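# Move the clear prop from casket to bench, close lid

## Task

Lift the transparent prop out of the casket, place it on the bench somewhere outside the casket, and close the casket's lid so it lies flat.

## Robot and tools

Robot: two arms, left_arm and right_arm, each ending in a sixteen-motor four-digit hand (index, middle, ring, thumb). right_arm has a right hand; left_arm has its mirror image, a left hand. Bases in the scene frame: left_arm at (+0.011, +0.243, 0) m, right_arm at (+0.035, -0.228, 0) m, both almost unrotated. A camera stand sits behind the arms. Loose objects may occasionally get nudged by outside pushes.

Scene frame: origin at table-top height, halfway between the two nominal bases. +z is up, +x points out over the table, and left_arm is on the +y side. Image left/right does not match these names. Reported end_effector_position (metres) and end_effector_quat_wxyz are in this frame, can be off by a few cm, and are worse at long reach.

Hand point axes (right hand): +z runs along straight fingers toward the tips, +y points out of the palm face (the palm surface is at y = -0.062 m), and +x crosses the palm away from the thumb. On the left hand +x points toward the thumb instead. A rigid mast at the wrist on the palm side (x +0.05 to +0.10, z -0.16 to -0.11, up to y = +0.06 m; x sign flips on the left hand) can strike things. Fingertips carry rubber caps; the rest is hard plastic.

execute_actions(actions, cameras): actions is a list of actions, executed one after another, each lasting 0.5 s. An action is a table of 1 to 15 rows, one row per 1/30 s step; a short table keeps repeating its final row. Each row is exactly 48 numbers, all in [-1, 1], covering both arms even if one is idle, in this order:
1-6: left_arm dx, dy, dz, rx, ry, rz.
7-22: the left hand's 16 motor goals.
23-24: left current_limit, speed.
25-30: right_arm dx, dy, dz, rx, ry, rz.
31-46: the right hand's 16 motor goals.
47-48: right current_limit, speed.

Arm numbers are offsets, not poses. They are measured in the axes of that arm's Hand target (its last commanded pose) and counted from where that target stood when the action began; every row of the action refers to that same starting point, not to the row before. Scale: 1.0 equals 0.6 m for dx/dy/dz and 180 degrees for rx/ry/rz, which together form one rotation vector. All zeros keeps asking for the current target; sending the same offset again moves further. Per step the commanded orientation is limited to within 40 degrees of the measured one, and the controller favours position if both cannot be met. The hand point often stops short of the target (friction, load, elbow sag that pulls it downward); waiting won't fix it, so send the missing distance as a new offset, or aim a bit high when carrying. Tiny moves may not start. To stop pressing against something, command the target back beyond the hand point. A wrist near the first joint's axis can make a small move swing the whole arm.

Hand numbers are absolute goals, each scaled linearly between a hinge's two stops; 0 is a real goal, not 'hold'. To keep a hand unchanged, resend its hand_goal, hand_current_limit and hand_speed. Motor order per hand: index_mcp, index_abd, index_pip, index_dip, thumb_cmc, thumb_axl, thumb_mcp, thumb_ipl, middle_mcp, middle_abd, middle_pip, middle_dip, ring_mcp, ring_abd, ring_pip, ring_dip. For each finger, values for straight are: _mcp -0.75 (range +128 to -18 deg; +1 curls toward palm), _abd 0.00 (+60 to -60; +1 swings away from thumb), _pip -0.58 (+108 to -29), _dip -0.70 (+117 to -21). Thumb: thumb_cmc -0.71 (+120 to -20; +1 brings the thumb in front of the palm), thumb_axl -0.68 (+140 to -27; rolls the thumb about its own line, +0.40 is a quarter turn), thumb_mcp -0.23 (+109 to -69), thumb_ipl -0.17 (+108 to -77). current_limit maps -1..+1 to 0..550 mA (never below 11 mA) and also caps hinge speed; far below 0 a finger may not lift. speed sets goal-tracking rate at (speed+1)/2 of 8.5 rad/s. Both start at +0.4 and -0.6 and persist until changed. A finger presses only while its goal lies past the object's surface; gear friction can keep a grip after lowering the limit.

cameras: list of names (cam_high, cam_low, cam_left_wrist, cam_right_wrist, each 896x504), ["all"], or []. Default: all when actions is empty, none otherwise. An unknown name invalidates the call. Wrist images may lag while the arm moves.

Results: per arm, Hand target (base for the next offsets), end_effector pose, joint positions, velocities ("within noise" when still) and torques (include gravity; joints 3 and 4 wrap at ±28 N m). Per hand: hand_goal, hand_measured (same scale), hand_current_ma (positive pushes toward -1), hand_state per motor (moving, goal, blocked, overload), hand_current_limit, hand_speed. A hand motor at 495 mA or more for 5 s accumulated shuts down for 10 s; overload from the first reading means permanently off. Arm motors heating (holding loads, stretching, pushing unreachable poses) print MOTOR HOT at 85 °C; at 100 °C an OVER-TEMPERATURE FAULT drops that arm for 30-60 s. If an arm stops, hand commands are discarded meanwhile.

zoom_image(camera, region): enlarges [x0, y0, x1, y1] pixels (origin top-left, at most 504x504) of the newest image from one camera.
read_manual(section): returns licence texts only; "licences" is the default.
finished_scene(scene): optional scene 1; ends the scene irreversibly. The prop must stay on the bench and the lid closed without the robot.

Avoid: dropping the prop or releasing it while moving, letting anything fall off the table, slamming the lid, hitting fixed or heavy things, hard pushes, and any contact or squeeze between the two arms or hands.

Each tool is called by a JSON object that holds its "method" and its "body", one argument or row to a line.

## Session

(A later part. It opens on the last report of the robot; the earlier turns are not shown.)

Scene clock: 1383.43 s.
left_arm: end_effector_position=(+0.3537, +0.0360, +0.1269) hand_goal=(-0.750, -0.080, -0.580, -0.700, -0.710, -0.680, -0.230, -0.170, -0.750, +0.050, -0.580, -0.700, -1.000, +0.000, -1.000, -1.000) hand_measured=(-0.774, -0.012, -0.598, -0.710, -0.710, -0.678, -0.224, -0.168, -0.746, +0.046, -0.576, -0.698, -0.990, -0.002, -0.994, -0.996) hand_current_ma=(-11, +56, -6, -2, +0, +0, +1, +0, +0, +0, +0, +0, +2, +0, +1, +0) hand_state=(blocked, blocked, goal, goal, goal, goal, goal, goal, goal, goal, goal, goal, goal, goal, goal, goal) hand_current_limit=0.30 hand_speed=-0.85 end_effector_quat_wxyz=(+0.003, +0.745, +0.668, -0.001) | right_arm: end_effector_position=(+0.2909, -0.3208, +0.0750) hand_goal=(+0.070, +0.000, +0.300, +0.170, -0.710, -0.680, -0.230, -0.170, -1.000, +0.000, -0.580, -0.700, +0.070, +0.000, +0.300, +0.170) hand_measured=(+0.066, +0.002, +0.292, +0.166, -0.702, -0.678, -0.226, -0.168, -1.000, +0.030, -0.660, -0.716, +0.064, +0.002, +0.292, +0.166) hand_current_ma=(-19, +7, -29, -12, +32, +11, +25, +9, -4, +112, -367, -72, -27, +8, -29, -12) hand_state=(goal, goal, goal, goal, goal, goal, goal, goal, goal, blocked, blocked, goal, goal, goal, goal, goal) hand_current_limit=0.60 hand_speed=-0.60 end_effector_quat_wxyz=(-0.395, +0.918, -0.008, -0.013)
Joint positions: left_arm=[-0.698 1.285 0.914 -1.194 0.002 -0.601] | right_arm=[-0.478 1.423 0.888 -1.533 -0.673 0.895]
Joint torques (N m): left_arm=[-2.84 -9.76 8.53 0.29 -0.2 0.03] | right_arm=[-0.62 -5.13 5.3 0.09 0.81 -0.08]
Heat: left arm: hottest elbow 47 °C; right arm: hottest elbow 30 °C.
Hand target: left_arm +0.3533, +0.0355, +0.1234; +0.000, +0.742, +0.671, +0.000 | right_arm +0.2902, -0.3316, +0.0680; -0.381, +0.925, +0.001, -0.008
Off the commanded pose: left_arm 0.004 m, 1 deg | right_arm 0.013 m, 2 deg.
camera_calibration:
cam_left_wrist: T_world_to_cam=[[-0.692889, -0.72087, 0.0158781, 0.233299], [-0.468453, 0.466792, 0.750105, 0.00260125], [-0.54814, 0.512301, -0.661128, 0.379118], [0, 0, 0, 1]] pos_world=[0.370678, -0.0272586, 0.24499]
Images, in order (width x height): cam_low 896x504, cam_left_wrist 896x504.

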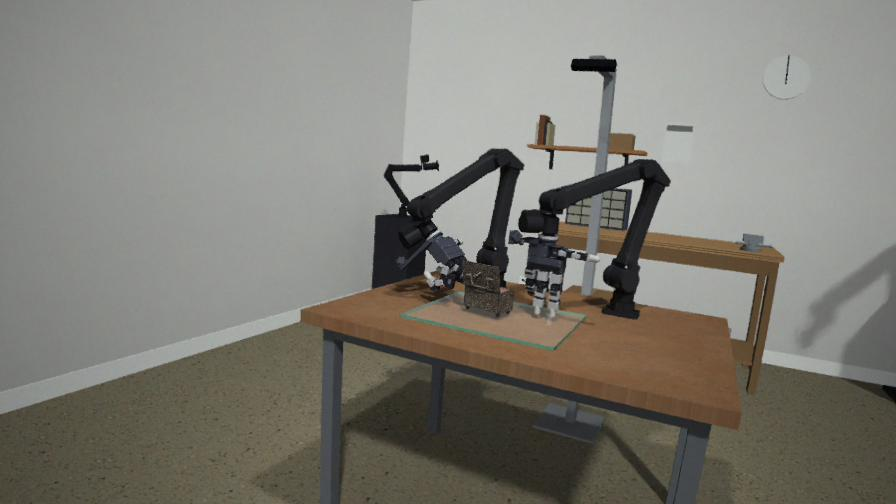

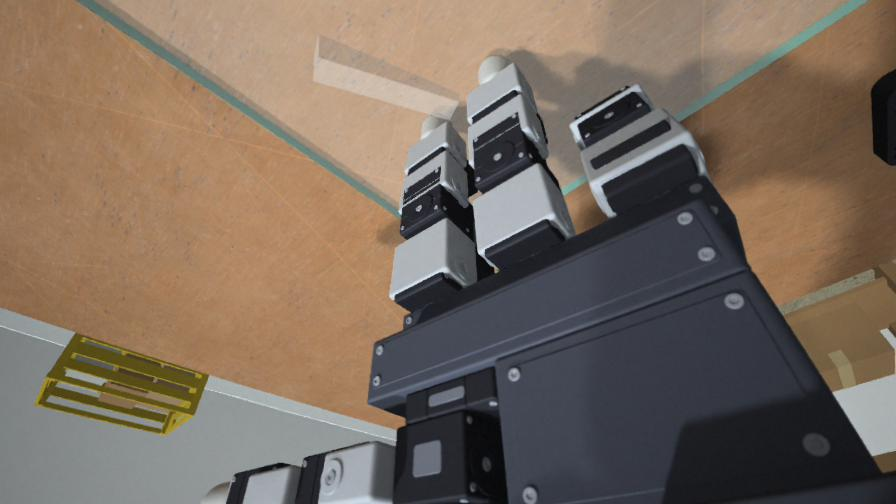

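{"method": "execute_actions", "body": {
  "actions": [
    [[0.015,0,-0.03,0,0,0,-0.75,-0.08,-0.58,-0.7,-0.71,-0.68,-0.23,-0.17,-0.75,0.05,-0.58,-0.7,-1,0,-1,-1,0.4,-0.7,0,0,0,0,0,0,0.07,0,0.3,0.17,-0.71,-0.68,-0.23,-0.17,-1,0,-0.58,-0.7,0.07,0,0.3,0.17,0.6,-0.6]],
    [[0,0,-0.08,0,0,0,-0.75,-0.05,-0.58,-0.7,-0.71,-0.68,-0.23,-0.17,-0.75,0.05,-0.58,-0.7,-1,0,-1,-1,0.5,-0.6,0,0,0,0,0,0,0.07,0,0.3,0.17,-0.71,-0.68,-0.23,-0.17,-1,0,-0.58,-0.7,0.07,0,0.3,0.17,0.6,-0.6]]
  ],
  "cameras": ["cam_high","cam_low","cam_left_wrist"]
}}

{"method": "zoom_image", "body": {
  "camera": "cam_low",
  "region": [460, 250, 570, 340]
}}

{"method": "zoom_image", "body": {
  "camera": "cam_left_wrist",
  "region": [300, 0, 500, 150]
}}

Scene clock: 1386.87 s.
left_arm: end_effector_position=(+0.3395, +0.0487, +0.1684) hand_goal=(-0.750, -0.050, -0.580, -0.700, -0.710, -0.680, -0.230, -0.170, -0.750, +0.050, -0.580, -0.700, -1.000, +0.000, -1.000, -1.000) hand_measured=(-0.750, -0.052, -0.582, -0.702, -0.710, -0.678, -0.224, -0.168, -0.746, +0.048, -0.576, -0.698, -0.992, -0.002, -0.994, -0.996) hand_current_ma=(+0, +0, +0, +0, +0, +0, +1, +0, +0, +0, +0, +0, +2, +0, +1, +0) hand_state=(goal, goal, goal, goal, goal, goal, goal, goal, goal, goal, goal, goal, goal, goal, goal, goal) hand_current_limit=0.50 hand_speed=-0.60 end_effector_quat_wxyz=(-0.019, +0.744, +0.667, -0.003) | right_arm: end_effector_position=(+0.2909, -0.3208, +0.0750) hand_goal=(+0.070, +0.000, +0.300, +0.170, -0.710, -0.680, -0.230, -0.170, -1.000, +0.000, -0.580, -0.700, +0.070, +0.000, +0.300, +0.170) hand_measured=(+0.066, +0.002, +0.292, +0.166, -0.702, -0.678, -0.226, -0.168, -1.000, +0.030, -0.660, -0.716, +0.064, +0.002, +0.292, +0.166) hand_current_ma=(-19, +7, -29, -12, +32, +11, +25, +9, -4, +112, -367, -72, -27, +8, -29, -12) hand_state=(goal, goal, goal, goal, goal, goal, goal, goal, goal, blocked, blocked, goal, goal, goal, goal, goal) hand_current_limit=0.60 hand_speed=-0.60 end_effector_quat_wxyz=(-0.395, +0.918, -0.008, -0.013)
Joint positions: left_arm=[-0.698 1.226 0.983 -1.367 0 -0.601] | right_arm=[-0.478 1.423 0.888 -1.533 -0.673 0.895]
Joint torques (N m): left_arm=[-1.03 -9.58 12.92 -0.44 -0.14 0.23] | right_arm=[-0.62 -5.13 5.27 0.08 0.81 -0.08]
Heat: left arm: hottest elbow 47 °C; right arm: hottest elbow 30 °C.
Hand target: left_arm +0.3542, +0.0445, +0.1894; +0.000, +0.742, +0.671, +0.000 | right_arm +0.2902, -0.3316, +0.0680; -0.381, +0.925, +0.001, -0.008
Off the commanded pose: left_arm 0.026 m, 2 deg | right_arm 0.013 m, 2 deg.
camera_calibration:
cam_left_wrist: T_world_to_cam=[[-0.692386, -0.72134, 0.0164355, 0.231688], [-0.443428, 0.443378, 0.778966, -0.0532862], [-0.569186, 0.532057, -0.626851, 0.392642], [0, 0, 0, 1]] pos_world=[0.360276, -0.0181559, 0.283828]
Images, in order (width x height): cam_high 896x504, cam_low 896x504, cam_left_wrist 896x504.

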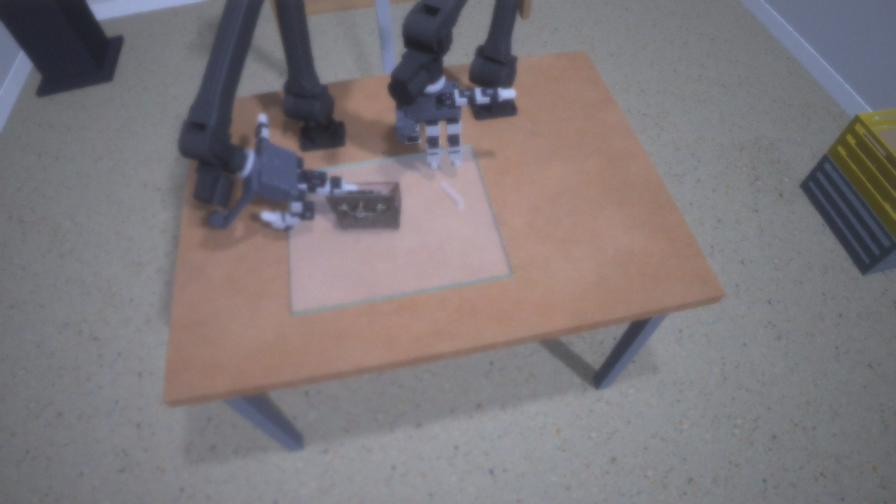

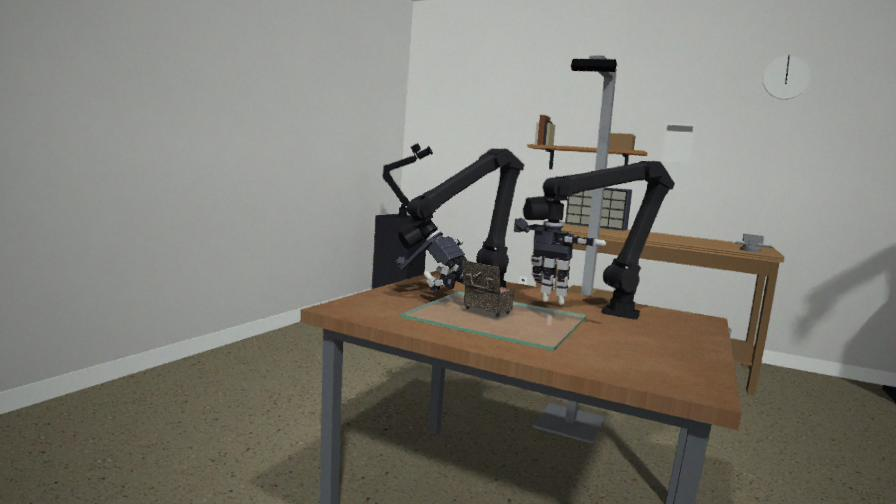

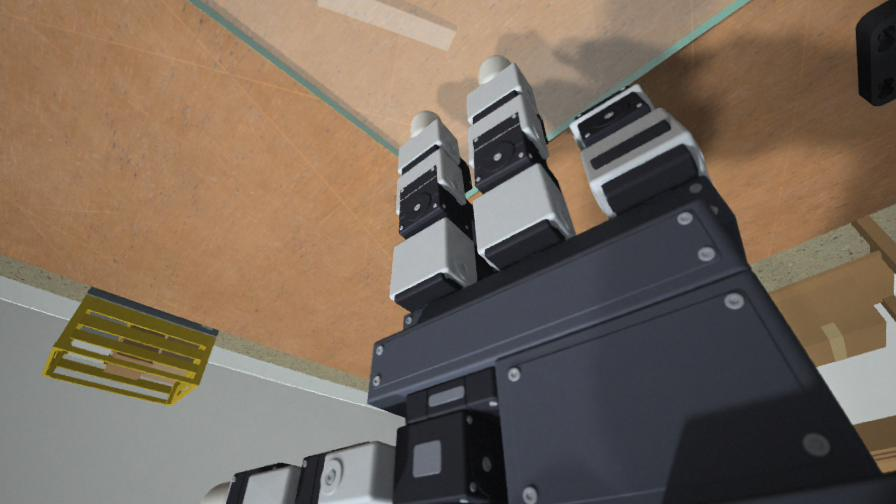

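Scaled by 4.582 from the camera's 896x504 image, which has a finer 1280x720 frame.

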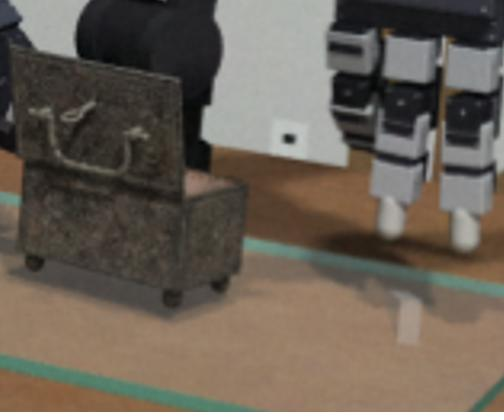

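Scaled by 2.520 from the camera's 896x504 image, which has a finer 1280x720 frame.

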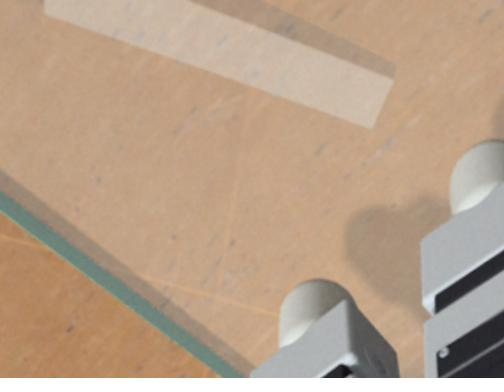

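{"method": "execute_actions", "body": {
  "actions": [
    [[0,0,0,0,0,0,-0.75,-0.05,-0.58,-0.7,-0.71,-0.68,-0.23,-0.17,-0.75,0.05,-0.58,-0.7,-1,0,-1,-1,0.5,-0.6,0,-0.04,-0.04,0,0,0,0.07,0,0.3,0.17,-0.71,-0.68,-0.23,-0.17,-1,0,-0.58,-0.7,0.07,0,0.3,0.17,0.6,-0.6]],
    [[0,0,0,0,0,0,-0.75,-0.05,-0.58,-0.7,-0.71,-0.68,-0.23,-0.17,-0.75,0.05,-0.58,-0.7,-1,0,-1,-1,0.5,-0.6,0,-0.07,-0.07,0,0,0,0.07,0,0.3,0.17,-0.71,-0.68,-0.23,-0.17,-1,0,-0.58,-0.7,0.07,0,0.3,0.17,0.6,-0.6]]
  ],
  "cameras": ["cam_low","cam_right_wrist"]
}}

{"method": "zoom_image", "body": {
  "camera": "cam_low",
  "region": [400, 230, 560, 340]
}}

Scene clock: 1401.67 s.
left_arm: end_effector_position=(+0.3395, +0.0487, +0.1684) hand_goal=(-0.750, -0.050, -0.580, -0.700, -0.710, -0.680, -0.230, -0.170, -0.750, +0.050, -0.580, -0.700, -1.000, +0.000, -1.000, -1.000) hand_measured=(-0.750, -0.052, -0.582, -0.702, -0.710, -0.678, -0.224, -0.168, -0.746, +0.048, -0.576, -0.698, -0.992, -0.002, -0.994, -0.996) hand_current_ma=(+0, +0, +0, +0, +0, +0, +1, +0, +0, +0, +0, +0, +2, +0, +1, +0) hand_state=(goal, goal, goal, goal, goal, goal, goal, goal, goal, goal, goal, goal, goal, goal, goal, goal) hand_current_limit=0.50 hand_speed=-0.60 end_effector_quat_wxyz=(-0.019, +0.744, +0.667, -0.003) | right_arm: end_effector_position=(+0.2774, -0.3244, +0.1393) hand_goal=(+0.070, +0.000, +0.300, +0.170, -0.710, -0.680, -0.230, -0.170, -1.000, +0.000, -0.580, -0.700, +0.070, +0.000, +0.300, +0.170) hand_measured=(+0.066, +0.002, +0.292, +0.166, -0.702, -0.678, -0.226, -0.168, -0.988, +0.004, -0.580, -0.702, +0.064, +0.002, +0.292, +0.166) hand_current_ma=(-19, +7, -29, -12, +34, +11, +25, +9, +51, +13, +2, -7, -26, +8, -29, -12) hand_state=(goal, goal, goal, goal, goal, goal, goal, goal, goal, goal, goal, goal, goal, goal, goal, goal) hand_current_limit=0.60 hand_speed=-0.60 end_effector_quat_wxyz=(-0.374, +0.927, -0.017, -0.009)
Joint positions: left_arm=[-0.698 1.226 0.983 -1.367 0 -0.601] | right_arm=[-0.489 1.291 0.96 -1.694 -0.64 0.928]
Joint torques (N m): left_arm=[-1.08 -9.64 12.9 -0.44 -0.15 0.24] | right_arm=[0.85 -5.25 11.19 -1.33 -0.31 0.28]
Heat: left arm: hottest elbow 47 °C; right arm: hottest elbow 30 °C.
Hand target: left_arm +0.3542, +0.0445, +0.1894; +0.000, +0.742, +0.671, +0.000 | right_arm +0.2916, -0.3312, +0.1613; -0.381, +0.925, +0.001, -0.008
Off the commanded pose: left_arm 0.026 m, 2 deg | right_arm 0.027 m, 2 deg.
joint sent to its limit (right arm) — joint 4 (wrist pitch), lower limit. The joint targets are off in position and orientation.
camera_calibration:
cam_right_wrist: T_world_to_cam=[[-0.795421, -0.396782, -0.458115, 0.195851], [-0.464865, -0.0855512, 0.881239, -0.0597343], [-0.388852, 0.913917, -0.116401, 0.546185], [0, 0, 0, 1]] pos_world=[0.3404, -0.426568, 0.205939]
Images, in order (width x height): cam_low 896x504, cam_right_wrist 896x504.

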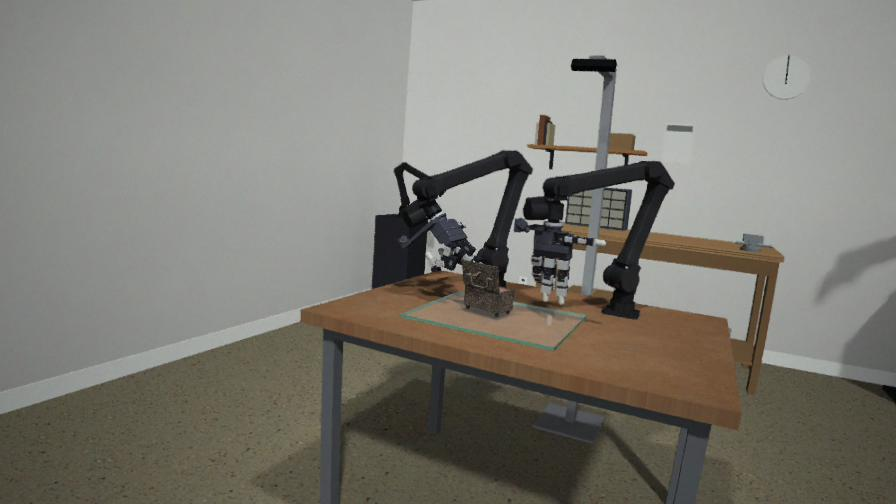

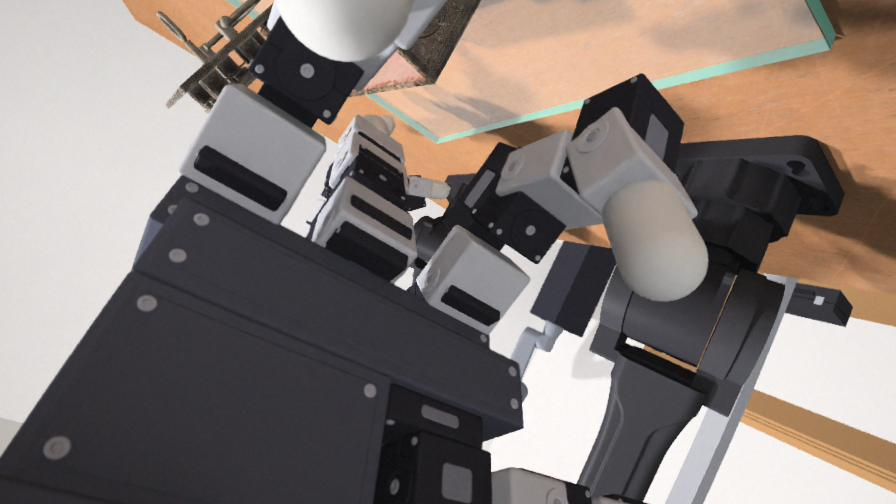

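Scaled by 3.150 from the camera's 896x504 image, which has a finer 1280x720 frame.

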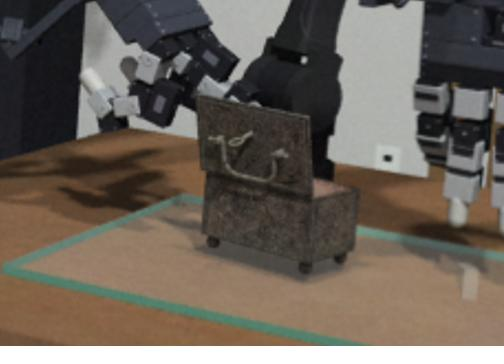

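{"method": "execute_actions", "body": {
  "actions": [
    [[0,0,0,0,0,0,-0.75,-0.05,-0.58,-0.7,-0.71,-0.68,-0.23,-0.17,-0.75,0.05,-0.58,-0.7,-1,0,-1,-1,0.5,-0.6,0,0.09,-0.09,0,0,0,0.07,0,0.3,0.17,-0.71,-0.68,-0.23,-0.17,-1,0,-0.58,-0.7,0.07,0,0.3,0.17,0.6,-0.6]],
    [[0,0,0,0,0,0,-0.75,-0.05,-0.58,-0.7,-0.71,-0.68,-0.23,-0.17,-0.75,0.05,-0.58,-0.7,-1,0,-1,-1,0.5,-0.6,0.12,0,0,0,0,0,0.07,0,0.3,0.17,-0.71,-0.68,-0.23,-0.17,-1,0,-0.58,-0.7,0.07,0,0.3,0.17,0.6,-0.6]],
    [[0,0,0,0,0,0,-0.75,-0.05,-0.58,-0.7,-0.71,-0.68,-0.23,-0.17,-0.75,0.05,-0.58,-0.7,-1,0,-1,-1,0.5,-0.6,0.12,0,0,0,0,0,0.07,0,0.3,0.17,-0.71,-0.68,-0.23,-0.17,-1,0,-0.58,-0.7,0.07,0,0.3,0.17,0.6,-0.6]]
  ],
  "cameras": ["cam_high","cam_low","cam_right_wrist"]
}}

{"method": "zoom_image", "body": {
  "camera": "cam_low",
  "region": [400, 230, 560, 340]
}}

{"method": "zoom_image", "body": {
  "camera": "cam_high",
  "region": [250, 130, 430, 270]
}}

Scene clock: 1406.77 s.
left_arm: end_effector_position=(+0.3395, +0.0487, +0.1684) hand_goal=(-0.750, -0.050, -0.580, -0.700, -0.710, -0.680, -0.230, -0.170, -0.750, +0.050, -0.580, -0.700, -1.000, +0.000, -1.000, -1.000) hand_measured=(-0.750, -0.052, -0.582, -0.702, -0.710, -0.678, -0.224, -0.168, -0.746, +0.048, -0.576, -0.698, -0.992, -0.002, -0.994, -0.996) hand_current_ma=(+0, +0, +0, +0, +0, +0, +1, +0, +0, +0, +0, +0, +2, +0, +1, +0) hand_state=(goal, goal, goal, goal, goal, goal, goal, goal, goal, goal, goal, goal, goal, goal, goal, goal) hand_current_limit=0.50 hand_speed=-0.60 end_effector_quat_wxyz=(-0.019, +0.744, +0.667, -0.003) | right_arm: end_effector_position=(+0.4154, -0.3966, +0.1423) hand_goal=(+0.070, +0.000, +0.300, +0.170, -0.710, -0.680, -0.230, -0.170, -1.000, +0.000, -0.580, -0.700, +0.070, +0.000, +0.300, +0.170) hand_measured=(+0.066, +0.002, +0.292, +0.166, -0.702, -0.678, -0.226, -0.168, -0.988, +0.002, -0.580, -0.702, +0.064, +0.002, +0.292, +0.166) hand_current_ma=(-19, +7, -29, -12, +34, +11, +25, +9, +51, +6, +2, -7, -23, +7, -29, -12) hand_state=(goal, goal, goal, goal, goal, goal, goal, goal, goal, goal, goal, goal, goal, goal, goal, goal) hand_current_limit=0.60 hand_speed=-0.60 end_effector_quat_wxyz=(-0.367, +0.930, -0.014, -0.003)
Joint positions: left_arm=[-0.698 1.226 0.983 -1.367 0 -0.601] | right_arm=[-0.472 1.67 1.388 -1.71 -0.642 0.95]
Joint torques (N m): left_arm=[-1.08 -9.76 12.93 -0.43 -0.15 0.24] | right_arm=[0.5 -9.41 11.84 -0.69 -0.66 0.3]
Heat: left arm: hottest elbow 47 °C; right arm: hottest elbow 32 °C.
Hand target: left_arm +0.3542, +0.0445, +0.1894; +0.000, +0.742, +0.671, +0.000 | right_arm +0.4362, -0.4064, +0.1595; -0.381, +0.925, +0.001, -0.008
Off the commanded pose: left_arm 0.026 m, 2 deg | right_arm 0.029 m, 3 deg.
joint read past its limit (right arm) — joint 4 (wrist pitch), lower limit.
joint sent to its limit (right arm) — joint 4 (wrist pitch), lower limit. The joint targets are off in position and orientation.
camera_calibration:
cam_right_wrist: T_world_to_cam=[[-0.788889, -0.403907, -0.463156, 0.273554], [-0.476952, -0.0728367, 0.875906, 0.00642134], [-0.38752, 0.911896, -0.135184, 0.667634], [0, 0, 0, 1]] pos_world=[0.477587, -0.497855, 0.211327]
Images, in order (width x height): cam_high 896x504, cam_low 896x504, cam_right_wrist 896x504.

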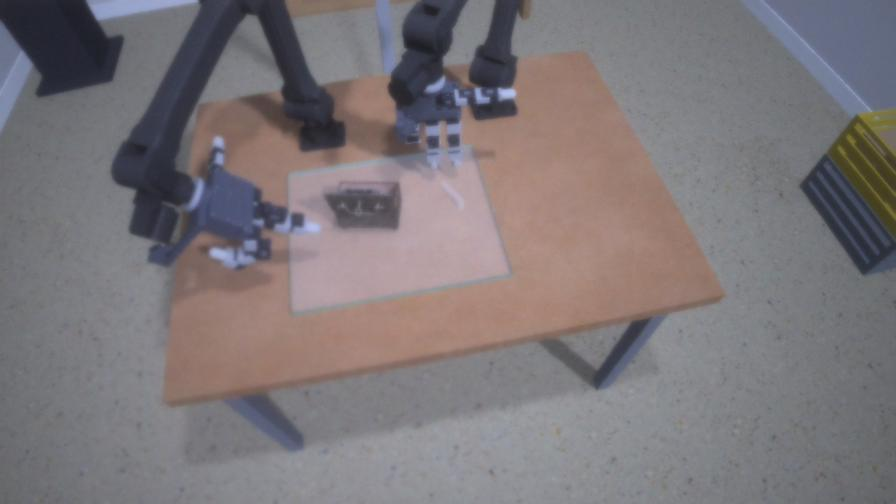

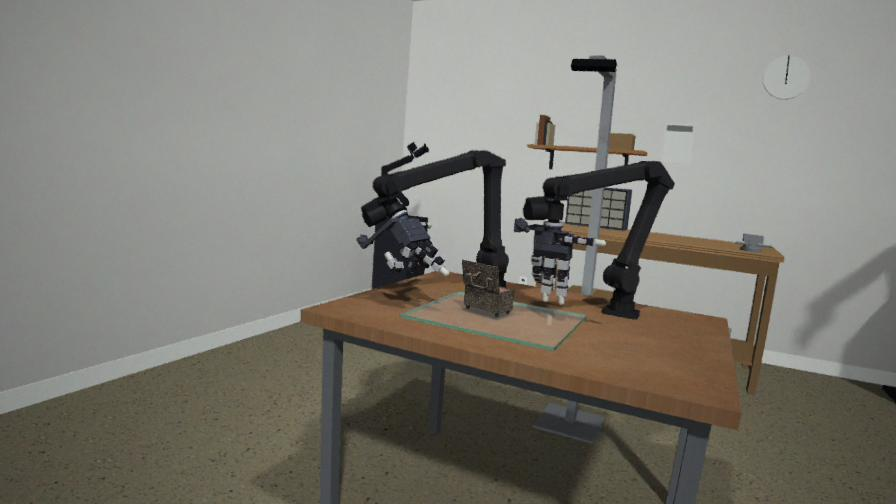

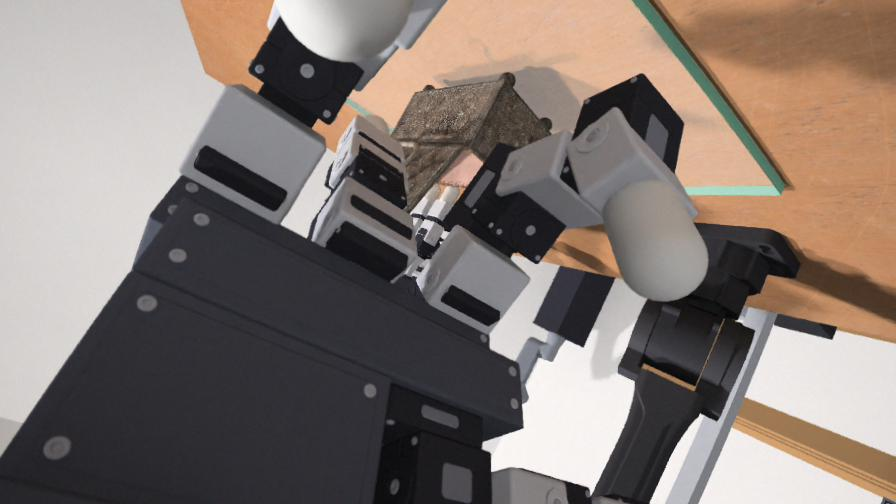

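Scaled by 3.150 from the camera's 896x504 image, which has a finer 1280x720 frame.

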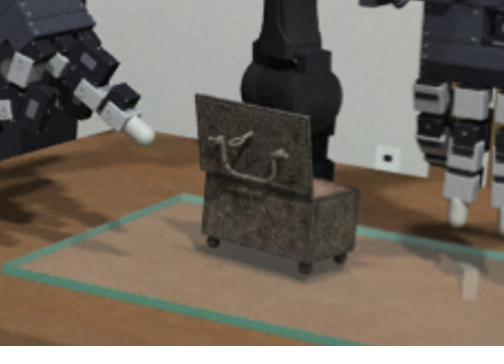

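Scaled by 2.800 from the camera's 896x504 image, which has a finer 1280x720 frame.

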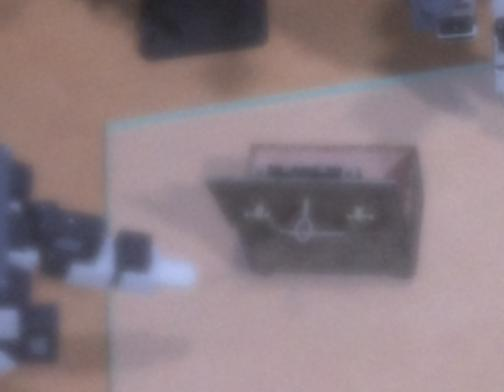

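{"method": "execute_actions", "body": {
  "actions": [
    [[0,0,0,0,0,0,-0.75,-0.05,-0.58,-0.7,-0.71,-0.68,-0.23,-0.17,-0.75,0.05,-0.58,-0.7,-1,0,-1,-1,0.5,-0.6,0.03,0.045,0.045,0,0,0,0.07,0,0.3,0.17,-0.71,-0.68,-0.23,-0.17,-1,0,-0.58,-0.7,0.07,0,0.3,0.17,0.6,-0.6]],
    [[0,0,0,0,0,0,-0.75,-0.05,-0.58,-0.7,-0.71,-0.68,-0.23,-0.17,-0.75,0.05,-0.58,-0.7,-1,0,-1,-1,0.5,-0.6,0,-0.07,0.07,0,0,0,0.07,0,0.3,0.17,-0.71,-0.68,-0.23,-0.17,-1,0,-0.58,-0.7,0.07,0,0.3,0.17,0.6,-0.6]]
  ],
  "cameras": ["cam_high","cam_low","cam_right_wrist"]
}}

{"method": "zoom_image", "body": {
  "camera": "cam_low",
  "region": [400, 230, 560, 340]
}}

{"method": "zoom_image", "body": {
  "camera": "cam_high",
  "region": [250, 130, 430, 270]
}}

Scene clock: 1412.33 s.
left_arm: end_effector_position=(+0.3395, +0.0487, +0.1684) hand_goal=(-0.750, -0.050, -0.580, -0.700, -0.710, -0.680, -0.230, -0.170, -0.750, +0.050, -0.580, -0.700, -1.000, +0.000, -1.000, -1.000) hand_measured=(-0.750, -0.052, -0.582, -0.702, -0.710, -0.678, -0.224, -0.168, -0.746, +0.048, -0.576, -0.698, -0.992, -0.002, -0.994, -0.996) hand_current_ma=(+0, +0, +0, +0, +0, +0, +1, +0, +0, +0, +0, +0, +2, +0, +1, +0) hand_state=(goal, goal, goal, goal, goal, goal, goal, goal, goal, goal, goal, goal, goal, goal, goal, goal) hand_current_limit=0.50 hand_speed=-0.60 end_effector_quat_wxyz=(-0.019, +0.744, +0.667, -0.003) | right_arm: end_effector_position=(+0.4528, -0.3457, +0.1085) hand_goal=(+0.070, +0.000, +0.300, +0.170, -0.710, -0.680, -0.230, -0.170, -1.000, +0.000, -0.580, -0.700, +0.070, +0.000, +0.300, +0.170) hand_measured=(+0.066, +0.002, +0.292, +0.166, -0.702, -0.678, -0.226, -0.168, -0.988, +0.002, -0.580, -0.702, +0.064, +0.002, +0.292, +0.166) hand_current_ma=(-19, +7, -29, -12, +34, +11, +25, +9, +51, +6, +2, -7, -23, +7, -29, -12) hand_state=(goal, goal, goal, goal, goal, goal, goal, goal, goal, goal, goal, goal, goal, goal, goal, goal) hand_current_limit=0.60 hand_speed=-0.60 end_effector_quat_wxyz=(-0.388, +0.921, +0.002, -0.023)
Joint positions: left_arm=[-0.698 1.226 0.983 -1.367 0 -0.601] | right_arm=[-0.348 1.753 1.395 -1.631 -0.702 1.026]
Joint torques (N m): left_arm=[-1.14 -9.7 12.93 -0.47 -0.15 0.24] | right_arm=[-0.32 -12.98 6.56 -0.4 -0.66 0.34]
Heat: left arm: hottest elbow 48 °C; right arm: hottest elbow 32 °C.
Hand target: left_arm +0.3542, +0.0445, +0.1894; +0.000, +0.742, +0.671, +0.000 | right_arm +0.4532, -0.3470, +0.1209; -0.381, +0.925, +0.001, -0.008
Off the commanded pose: left_arm 0.026 m, 2 deg | right_arm 0.012 m, 2 deg.
camera_calibration:
cam_right_wrist: T_world_to_cam=[[-0.782565, -0.417985, -0.46139, 0.299959], [-0.44913, -0.134185, 0.883333, 0.0228943], [-0.431131, 0.898489, -0.0827212, 0.64039], [0, 0, 0, 1]] pos_world=[0.521112, -0.446934, 0.171148]
Images, in order (width x height): cam_high 896x504, cam_low 896x504, cam_right_wrist 896x504.

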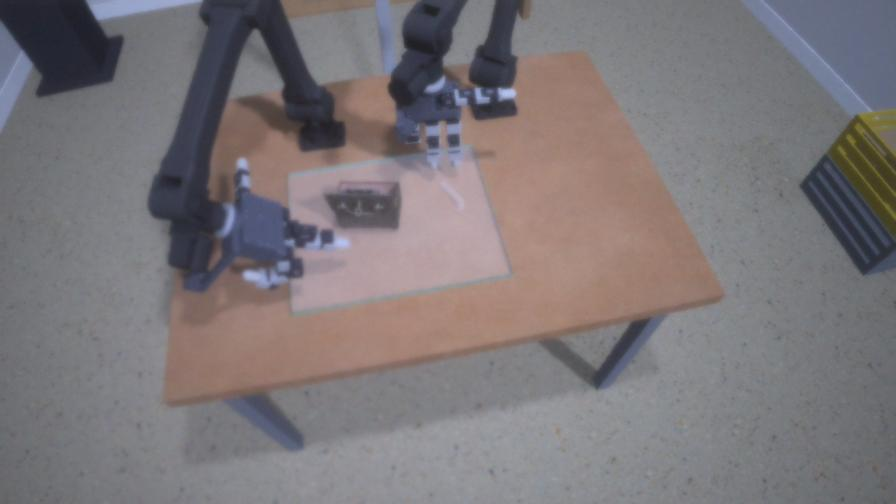

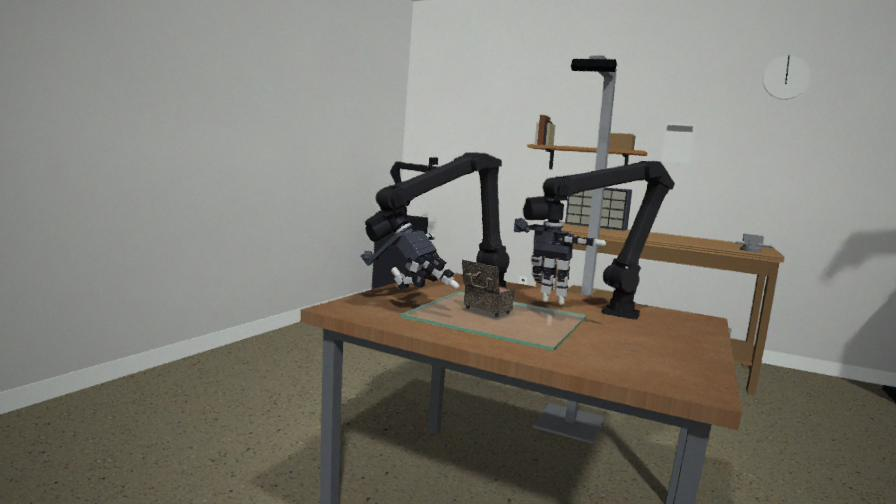

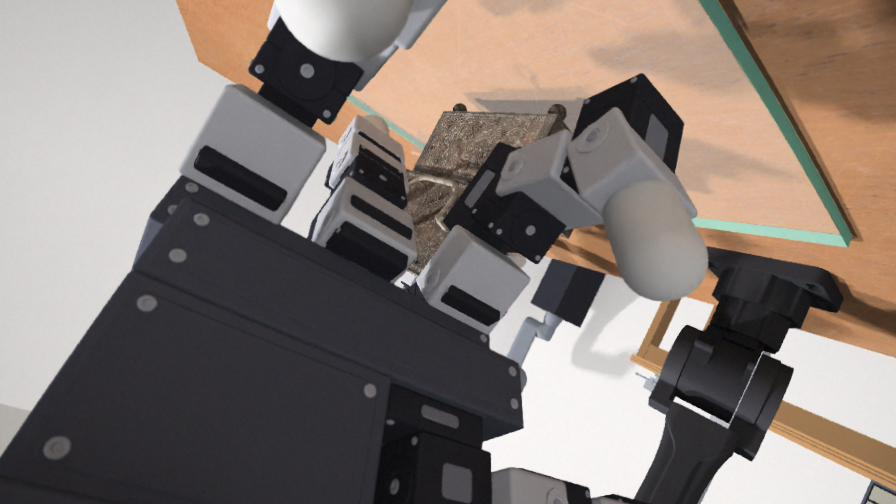

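Scaled by 3.150 from the camera's 896x504 image, which has a finer 1280x720 frame.

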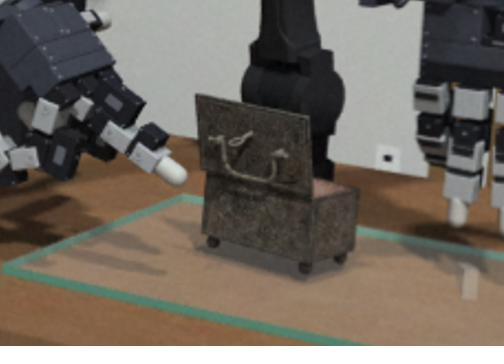

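Scaled by 2.800 from the camera's 896x504 image, which has a finer 1280x720 frame.

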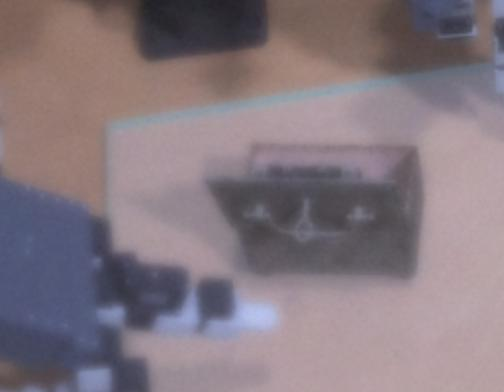

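{"method": "execute_actions", "body": {
  "actions": [
    [[0,0,0,0,0,0,-0.75,-0.05,-0.58,-0.7,-0.71,-0.68,-0.23,-0.17,-0.75,0.05,-0.58,-0.7,-1,0,-1,-1,0.5,-0.6,0,-0.106,0.047,0,0,0,0.07,0,0.3,0.17,-0.71,-0.68,-0.23,-0.17,-1,0,-0.58,-0.7,0.07,0,0.3,0.17,0.6,-0.6]],
    [[0,0,0,0,0,0,-0.75,-0.05,-0.58,-0.7,-0.71,-0.68,-0.23,-0.17,-0.75,0.05,-0.58,-0.7,-1,0,-1,-1,0.5,-0.6,-0.03,0,0,0,0,0,0.07,0,0.3,0.17,-0.71,-0.68,-0.23,-0.17,-1,0,-0.58,-0.7,0.07,0,0.3,0.17,0.6,-0.6]]
  ],
  "cameras": ["cam_high","cam_low","cam_right_wrist"]
}}

{"method": "zoom_image", "body": {
  "camera": "cam_low",
  "region": [400, 230, 560, 340]
}}

{"method": "zoom_image", "body": {
  "camera": "cam_high",
  "region": [250, 130, 430, 270]
}}

Scene clock: 1416.40 s.
left_arm: end_effector_position=(+0.3395, +0.0487, +0.1684) hand_goal=(-0.750, -0.050, -0.580, -0.700, -0.710, -0.680, -0.230, -0.170, -0.750, +0.050, -0.580, -0.700, -1.000, +0.000, -1.000, -1.000) hand_measured=(-0.750, -0.052, -0.582, -0.702, -0.710, -0.678, -0.224, -0.168, -0.746, +0.048, -0.576, -0.698, -0.992, -0.002, -0.994, -0.996) hand_current_ma=(+0, +0, +0, +0, +0, +0, +1, +0, +0, +0, +0, +0, +2, +0, +1, +0) hand_state=(goal, goal, goal, goal, goal, goal, goal, goal, goal, goal, goal, goal, goal, goal, goal, goal) hand_current_limit=0.50 hand_speed=-0.60 end_effector_quat_wxyz=(-0.019, +0.744, +0.667, -0.003) | right_arm: end_effector_position=(+0.4353, -0.2795, +0.1345) hand_goal=(+0.070, +0.000, +0.300, +0.170, -0.710, -0.680, -0.230, -0.170, -1.000, +0.000, -0.580, -0.700, +0.070, +0.000, +0.300, +0.170) hand_measured=(+0.066, +0.002, +0.292, +0.166, -0.702, -0.678, -0.226, -0.168, -0.988, +0.002, -0.580, -0.702, +0.064, +0.002, +0.292, +0.166) hand_current_ma=(-19, +7, -29, -12, +34, +11, +25, +9, +51, +6, +2, -7, -22, +7, -29, -12) hand_state=(goal, goal, goal, goal, goal, goal, goal, goal, goal, goal, goal, goal, goal, goal, goal, goal) hand_current_limit=0.60 hand_speed=-0.60 end_effector_quat_wxyz=(-0.388, +0.921, +0.002, -0.023)
Joint positions: left_arm=[-0.698 1.226 0.983 -1.367 0 -0.601] | right_arm=[-0.225 1.618 1.299 -1.567 -0.746 1.18]
Joint torques (N m): left_arm=[-1.14 -9.7 12.93 -0.44 -0.14 0.24] | right_arm=[-0.38 -11.58 6.95 -0.28 -0.46 0.3]
Heat: left arm: hottest elbow 48 °C; right arm: hottest elbow 33 °C.
Hand target: left_arm +0.3542, +0.0445, +0.1894; +0.000, +0.742, +0.671, +0.000 | right_arm +0.4351, -0.2822, +0.1459; -0.381, +0.925, +0.001, -0.008
Off the commanded pose: left_arm 0.026 m, 2 deg | right_arm 0.012 m, 2 deg.
camera_calibration:
cam_right_wrist: T_world_to_cam=[[-0.782812, -0.417427, -0.461476, 0.326243], [-0.449446, -0.133608, 0.88326, 0.00133056], [-0.430353, 0.898835, -0.0830204, 0.575404], [0, 0, 0, 1]] pos_world=[0.503612, -0.380833, 0.197148]
Images, in order (width x height): cam_high 896x504, cam_low 896x504, cam_right_wrist 896x504.

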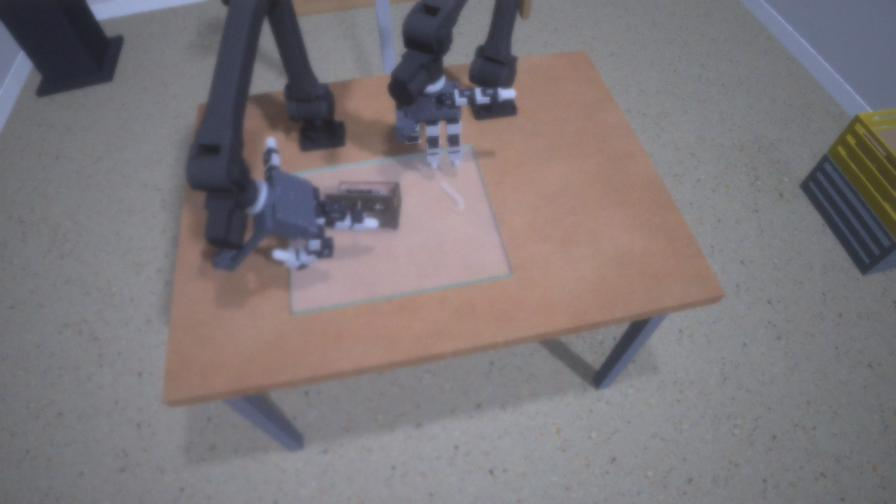

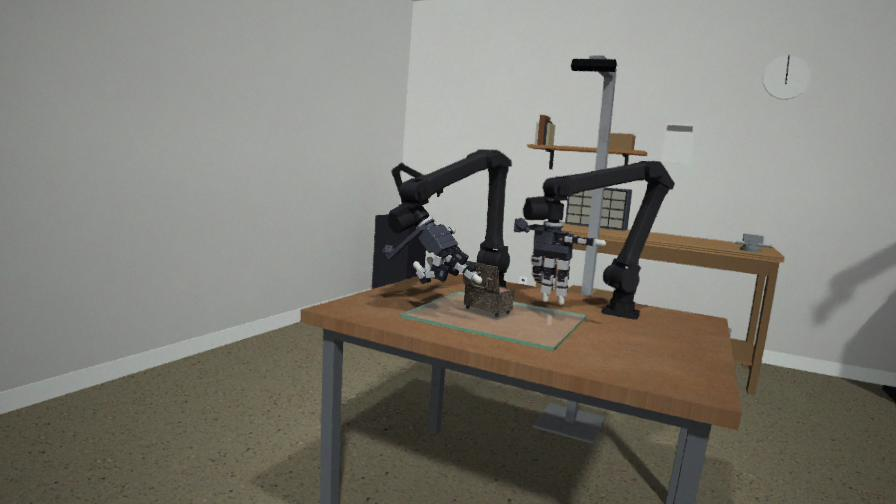

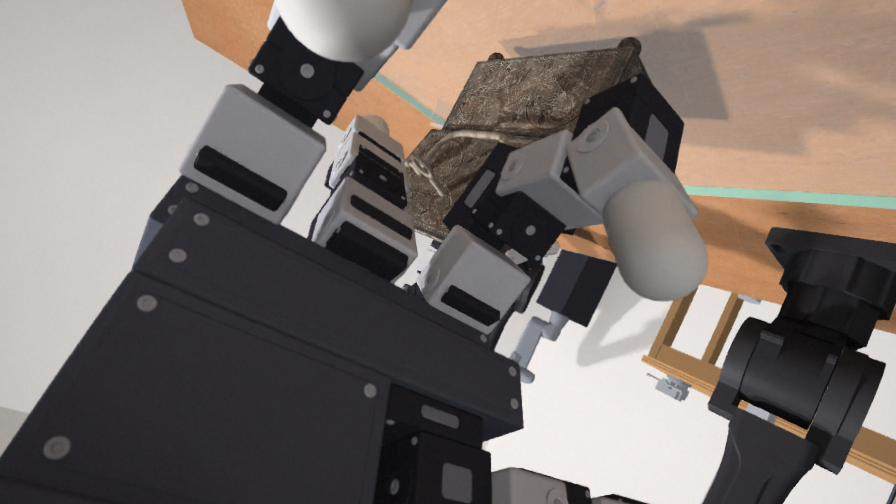

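Scaled by 3.150 from the camera's 896x504 image, which has a finer 1280x720 frame.

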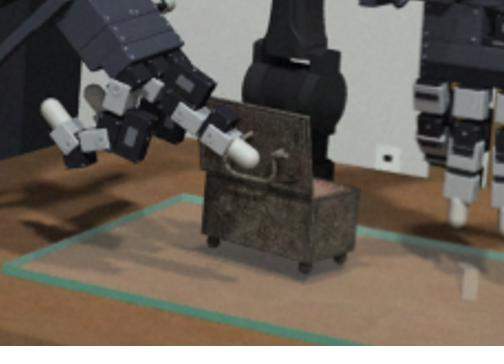

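Scaled by 2.800 from the camera's 896x504 image, which has a finer 1280x720 frame.

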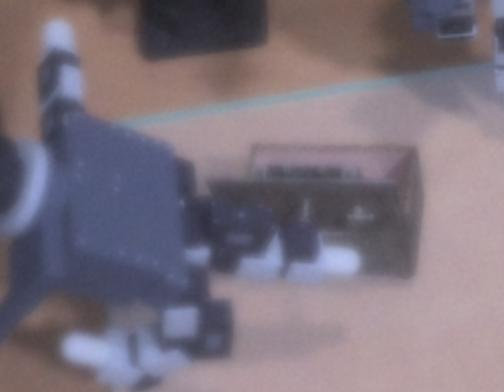

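{"method": "execute_actions", "body": {
  "actions": [
    [[0,0,0,0,0,0,-0.75,-0.05,-0.58,-0.7,-0.71,-0.68,-0.23,-0.17,-0.75,0.05,-0.58,-0.7,-1,0,-1,-1,0.5,-0.6,-0.04,0,0,0,0,0,0.07,0,0.3,0.17,-0.71,-0.68,-0.23,-0.17,-1,0,-0.58,-0.7,0.07,0,0.3,0.17,0.6,-0.6]],
    [[0,0,0,0,0,0,-0.75,-0.05,-0.58,-0.7,-0.71,-0.68,-0.23,-0.17,-0.75,0.05,-0.58,-0.7,-1,0,-1,-1,0.5,-0.6,-0.03,0,0,0,0,0,0.07,0,0.3,0.17,-0.71,-0.68,-0.23,-0.17,-1,0,-0.58,-0.7,0.07,0,0.3,0.17,0.6,-0.6]]
  ],
  "cameras": ["cam_high","cam_low","cam_left_wrist"]
}}

{"method": "zoom_image", "body": {
  "camera": "cam_low",
  "region": [400, 230, 560, 340]
}}

{"method": "zoom_image", "body": {
  "camera": "cam_high",
  "region": [250, 130, 430, 270]
}}

Scene clock: 1420.60 s.
left_arm: end_effector_position=(+0.3395, +0.0487, +0.1684) hand_goal=(-0.750, -0.050, -0.580, -0.700, -0.710, -0.680, -0.230, -0.170, -0.750, +0.050, -0.580, -0.700, -1.000, +0.000, -1.000, -1.000) hand_measured=(-0.750, -0.052, -0.582, -0.702, -0.710, -0.678, -0.224, -0.168, -0.746, +0.048, -0.576, -0.698, -0.992, -0.002, -0.994, -0.996) hand_current_ma=(+0, +0, +0, +0, +0, +0, +1, +0, +0, +0, +0, +0, +2, +0, +1, +0) hand_state=(goal, goal, goal, goal, goal, goal, goal, goal, goal, goal, goal, goal, goal, goal, goal, goal) hand_current_limit=0.50 hand_speed=-0.60 end_effector_quat_wxyz=(-0.019, +0.744, +0.667, -0.003) | right_arm: end_effector_position=(+0.3946, -0.2804, +0.1372) hand_goal=(+0.070, +0.000, +0.300, +0.170, -0.710, -0.680, -0.230, -0.170, -1.000, +0.000, -0.580, -0.700, +0.070, +0.000, +0.300, +0.170) hand_measured=(+0.066, +0.002, +0.292, +0.166, -0.702, -0.678, -0.226, -0.168, -0.990, +0.004, -0.580, -0.702, +0.064, +0.002, +0.292, +0.166) hand_current_ma=(-19, +7, -29, -12, +34, +11, +25, +9, +44, +14, +2, -7, -22, +7, -29, -12) hand_state=(goal, goal, goal, goal, goal, goal, goal, goal, goal, goal, goal, goal, goal, goal, goal, goal) hand_current_limit=0.60 hand_speed=-0.60 end_effector_quat_wxyz=(-0.386, +0.922, -0.008, -0.021)
Joint positions: left_arm=[-0.698 1.226 0.983 -1.367 0 -0.601] | right_arm=[-0.253 1.518 1.188 -1.564 -0.738 1.173]
Joint torques (N m): left_arm=[-1.14 -9.7 12.89 -0.47 -0.14 0.24] | right_arm=[-0.44 -9.88 6.87 -0.79 -0.44 -0.01]
Heat: left arm: hottest elbow 48 °C; right arm: hottest elbow 33 °C.
Hand target: left_arm +0.3542, +0.0445, +0.1894; +0.000, +0.742, +0.671, +0.000 | right_arm +0.3930, -0.2825, +0.1465; -0.381, +0.925, +0.001, -0.008
Off the commanded pose: left_arm 0.026 m, 2 deg | right_arm 0.010 m, 2 deg.
camera_calibration:
cam_left_wrist: T_world_to_cam=[[-0.692386, -0.72134, 0.0164355, 0.231688], [-0.443428, 0.443378, 0.778966, -0.0532862], [-0.569186, 0.532057, -0.626851, 0.392642], [0, 0, 0, 1]] pos_world=[0.360276, -0.0181559, 0.283828]
Images, in order (width x height): cam_high 896x504, cam_low 896x504, cam_left_wrist 896x504.

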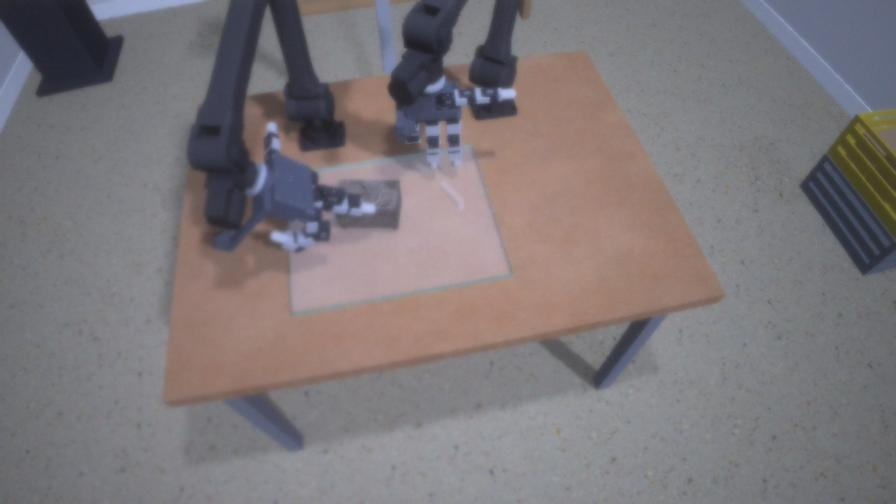

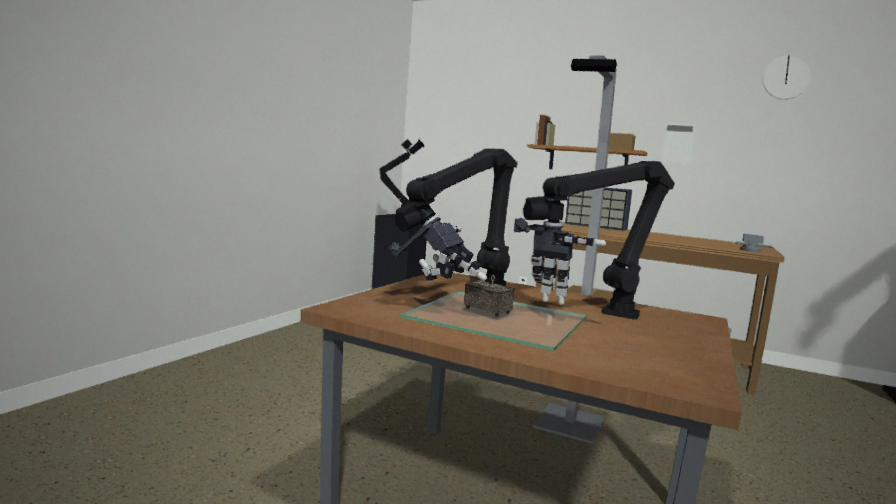

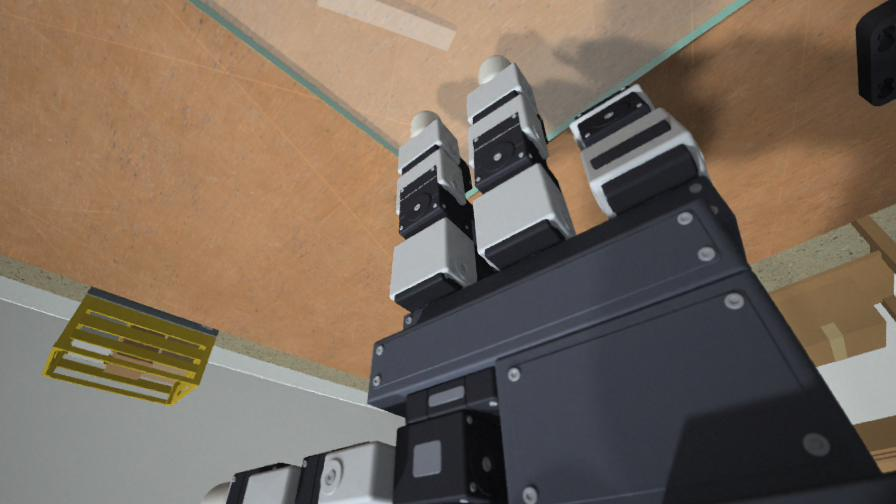

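Scaled by 3.150 from the camera's 896x504 image, which has a finer 1280x720 frame.

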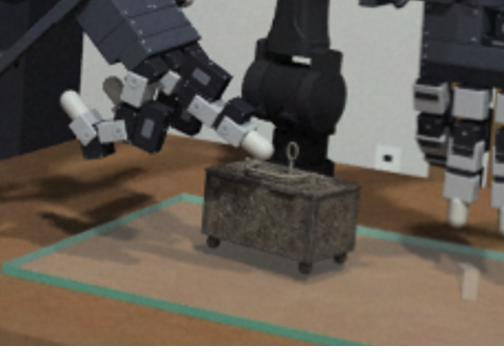

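Scaled by 2.800 from the camera's 896x504 image, which has a finer 1280x720 frame.

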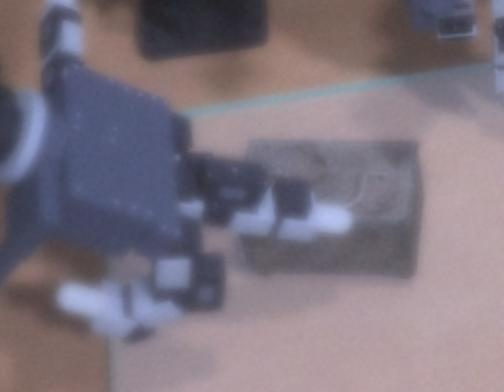

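{"method": "zoom_image", "body": {
  "camera": "cam_low",
  "region": [455, 265, 525, 325]
}}

{"method": "zoom_image", "body": {
  "camera": "cam_high",
  "region": [330, 165, 480, 245]
}}

Scaled by 7.200 from the camera's 896x504 image, which has a finer 1280x720 frame.

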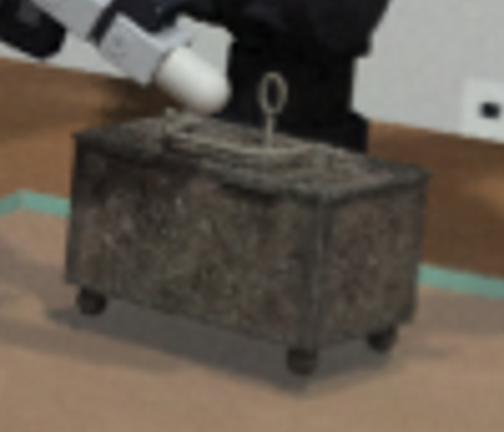

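Scaled by 3.360 from the camera's 896x504 image, which has a finer 1280x720 frame.

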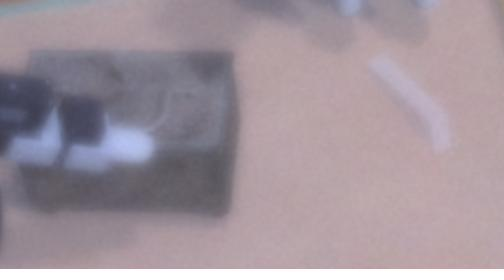

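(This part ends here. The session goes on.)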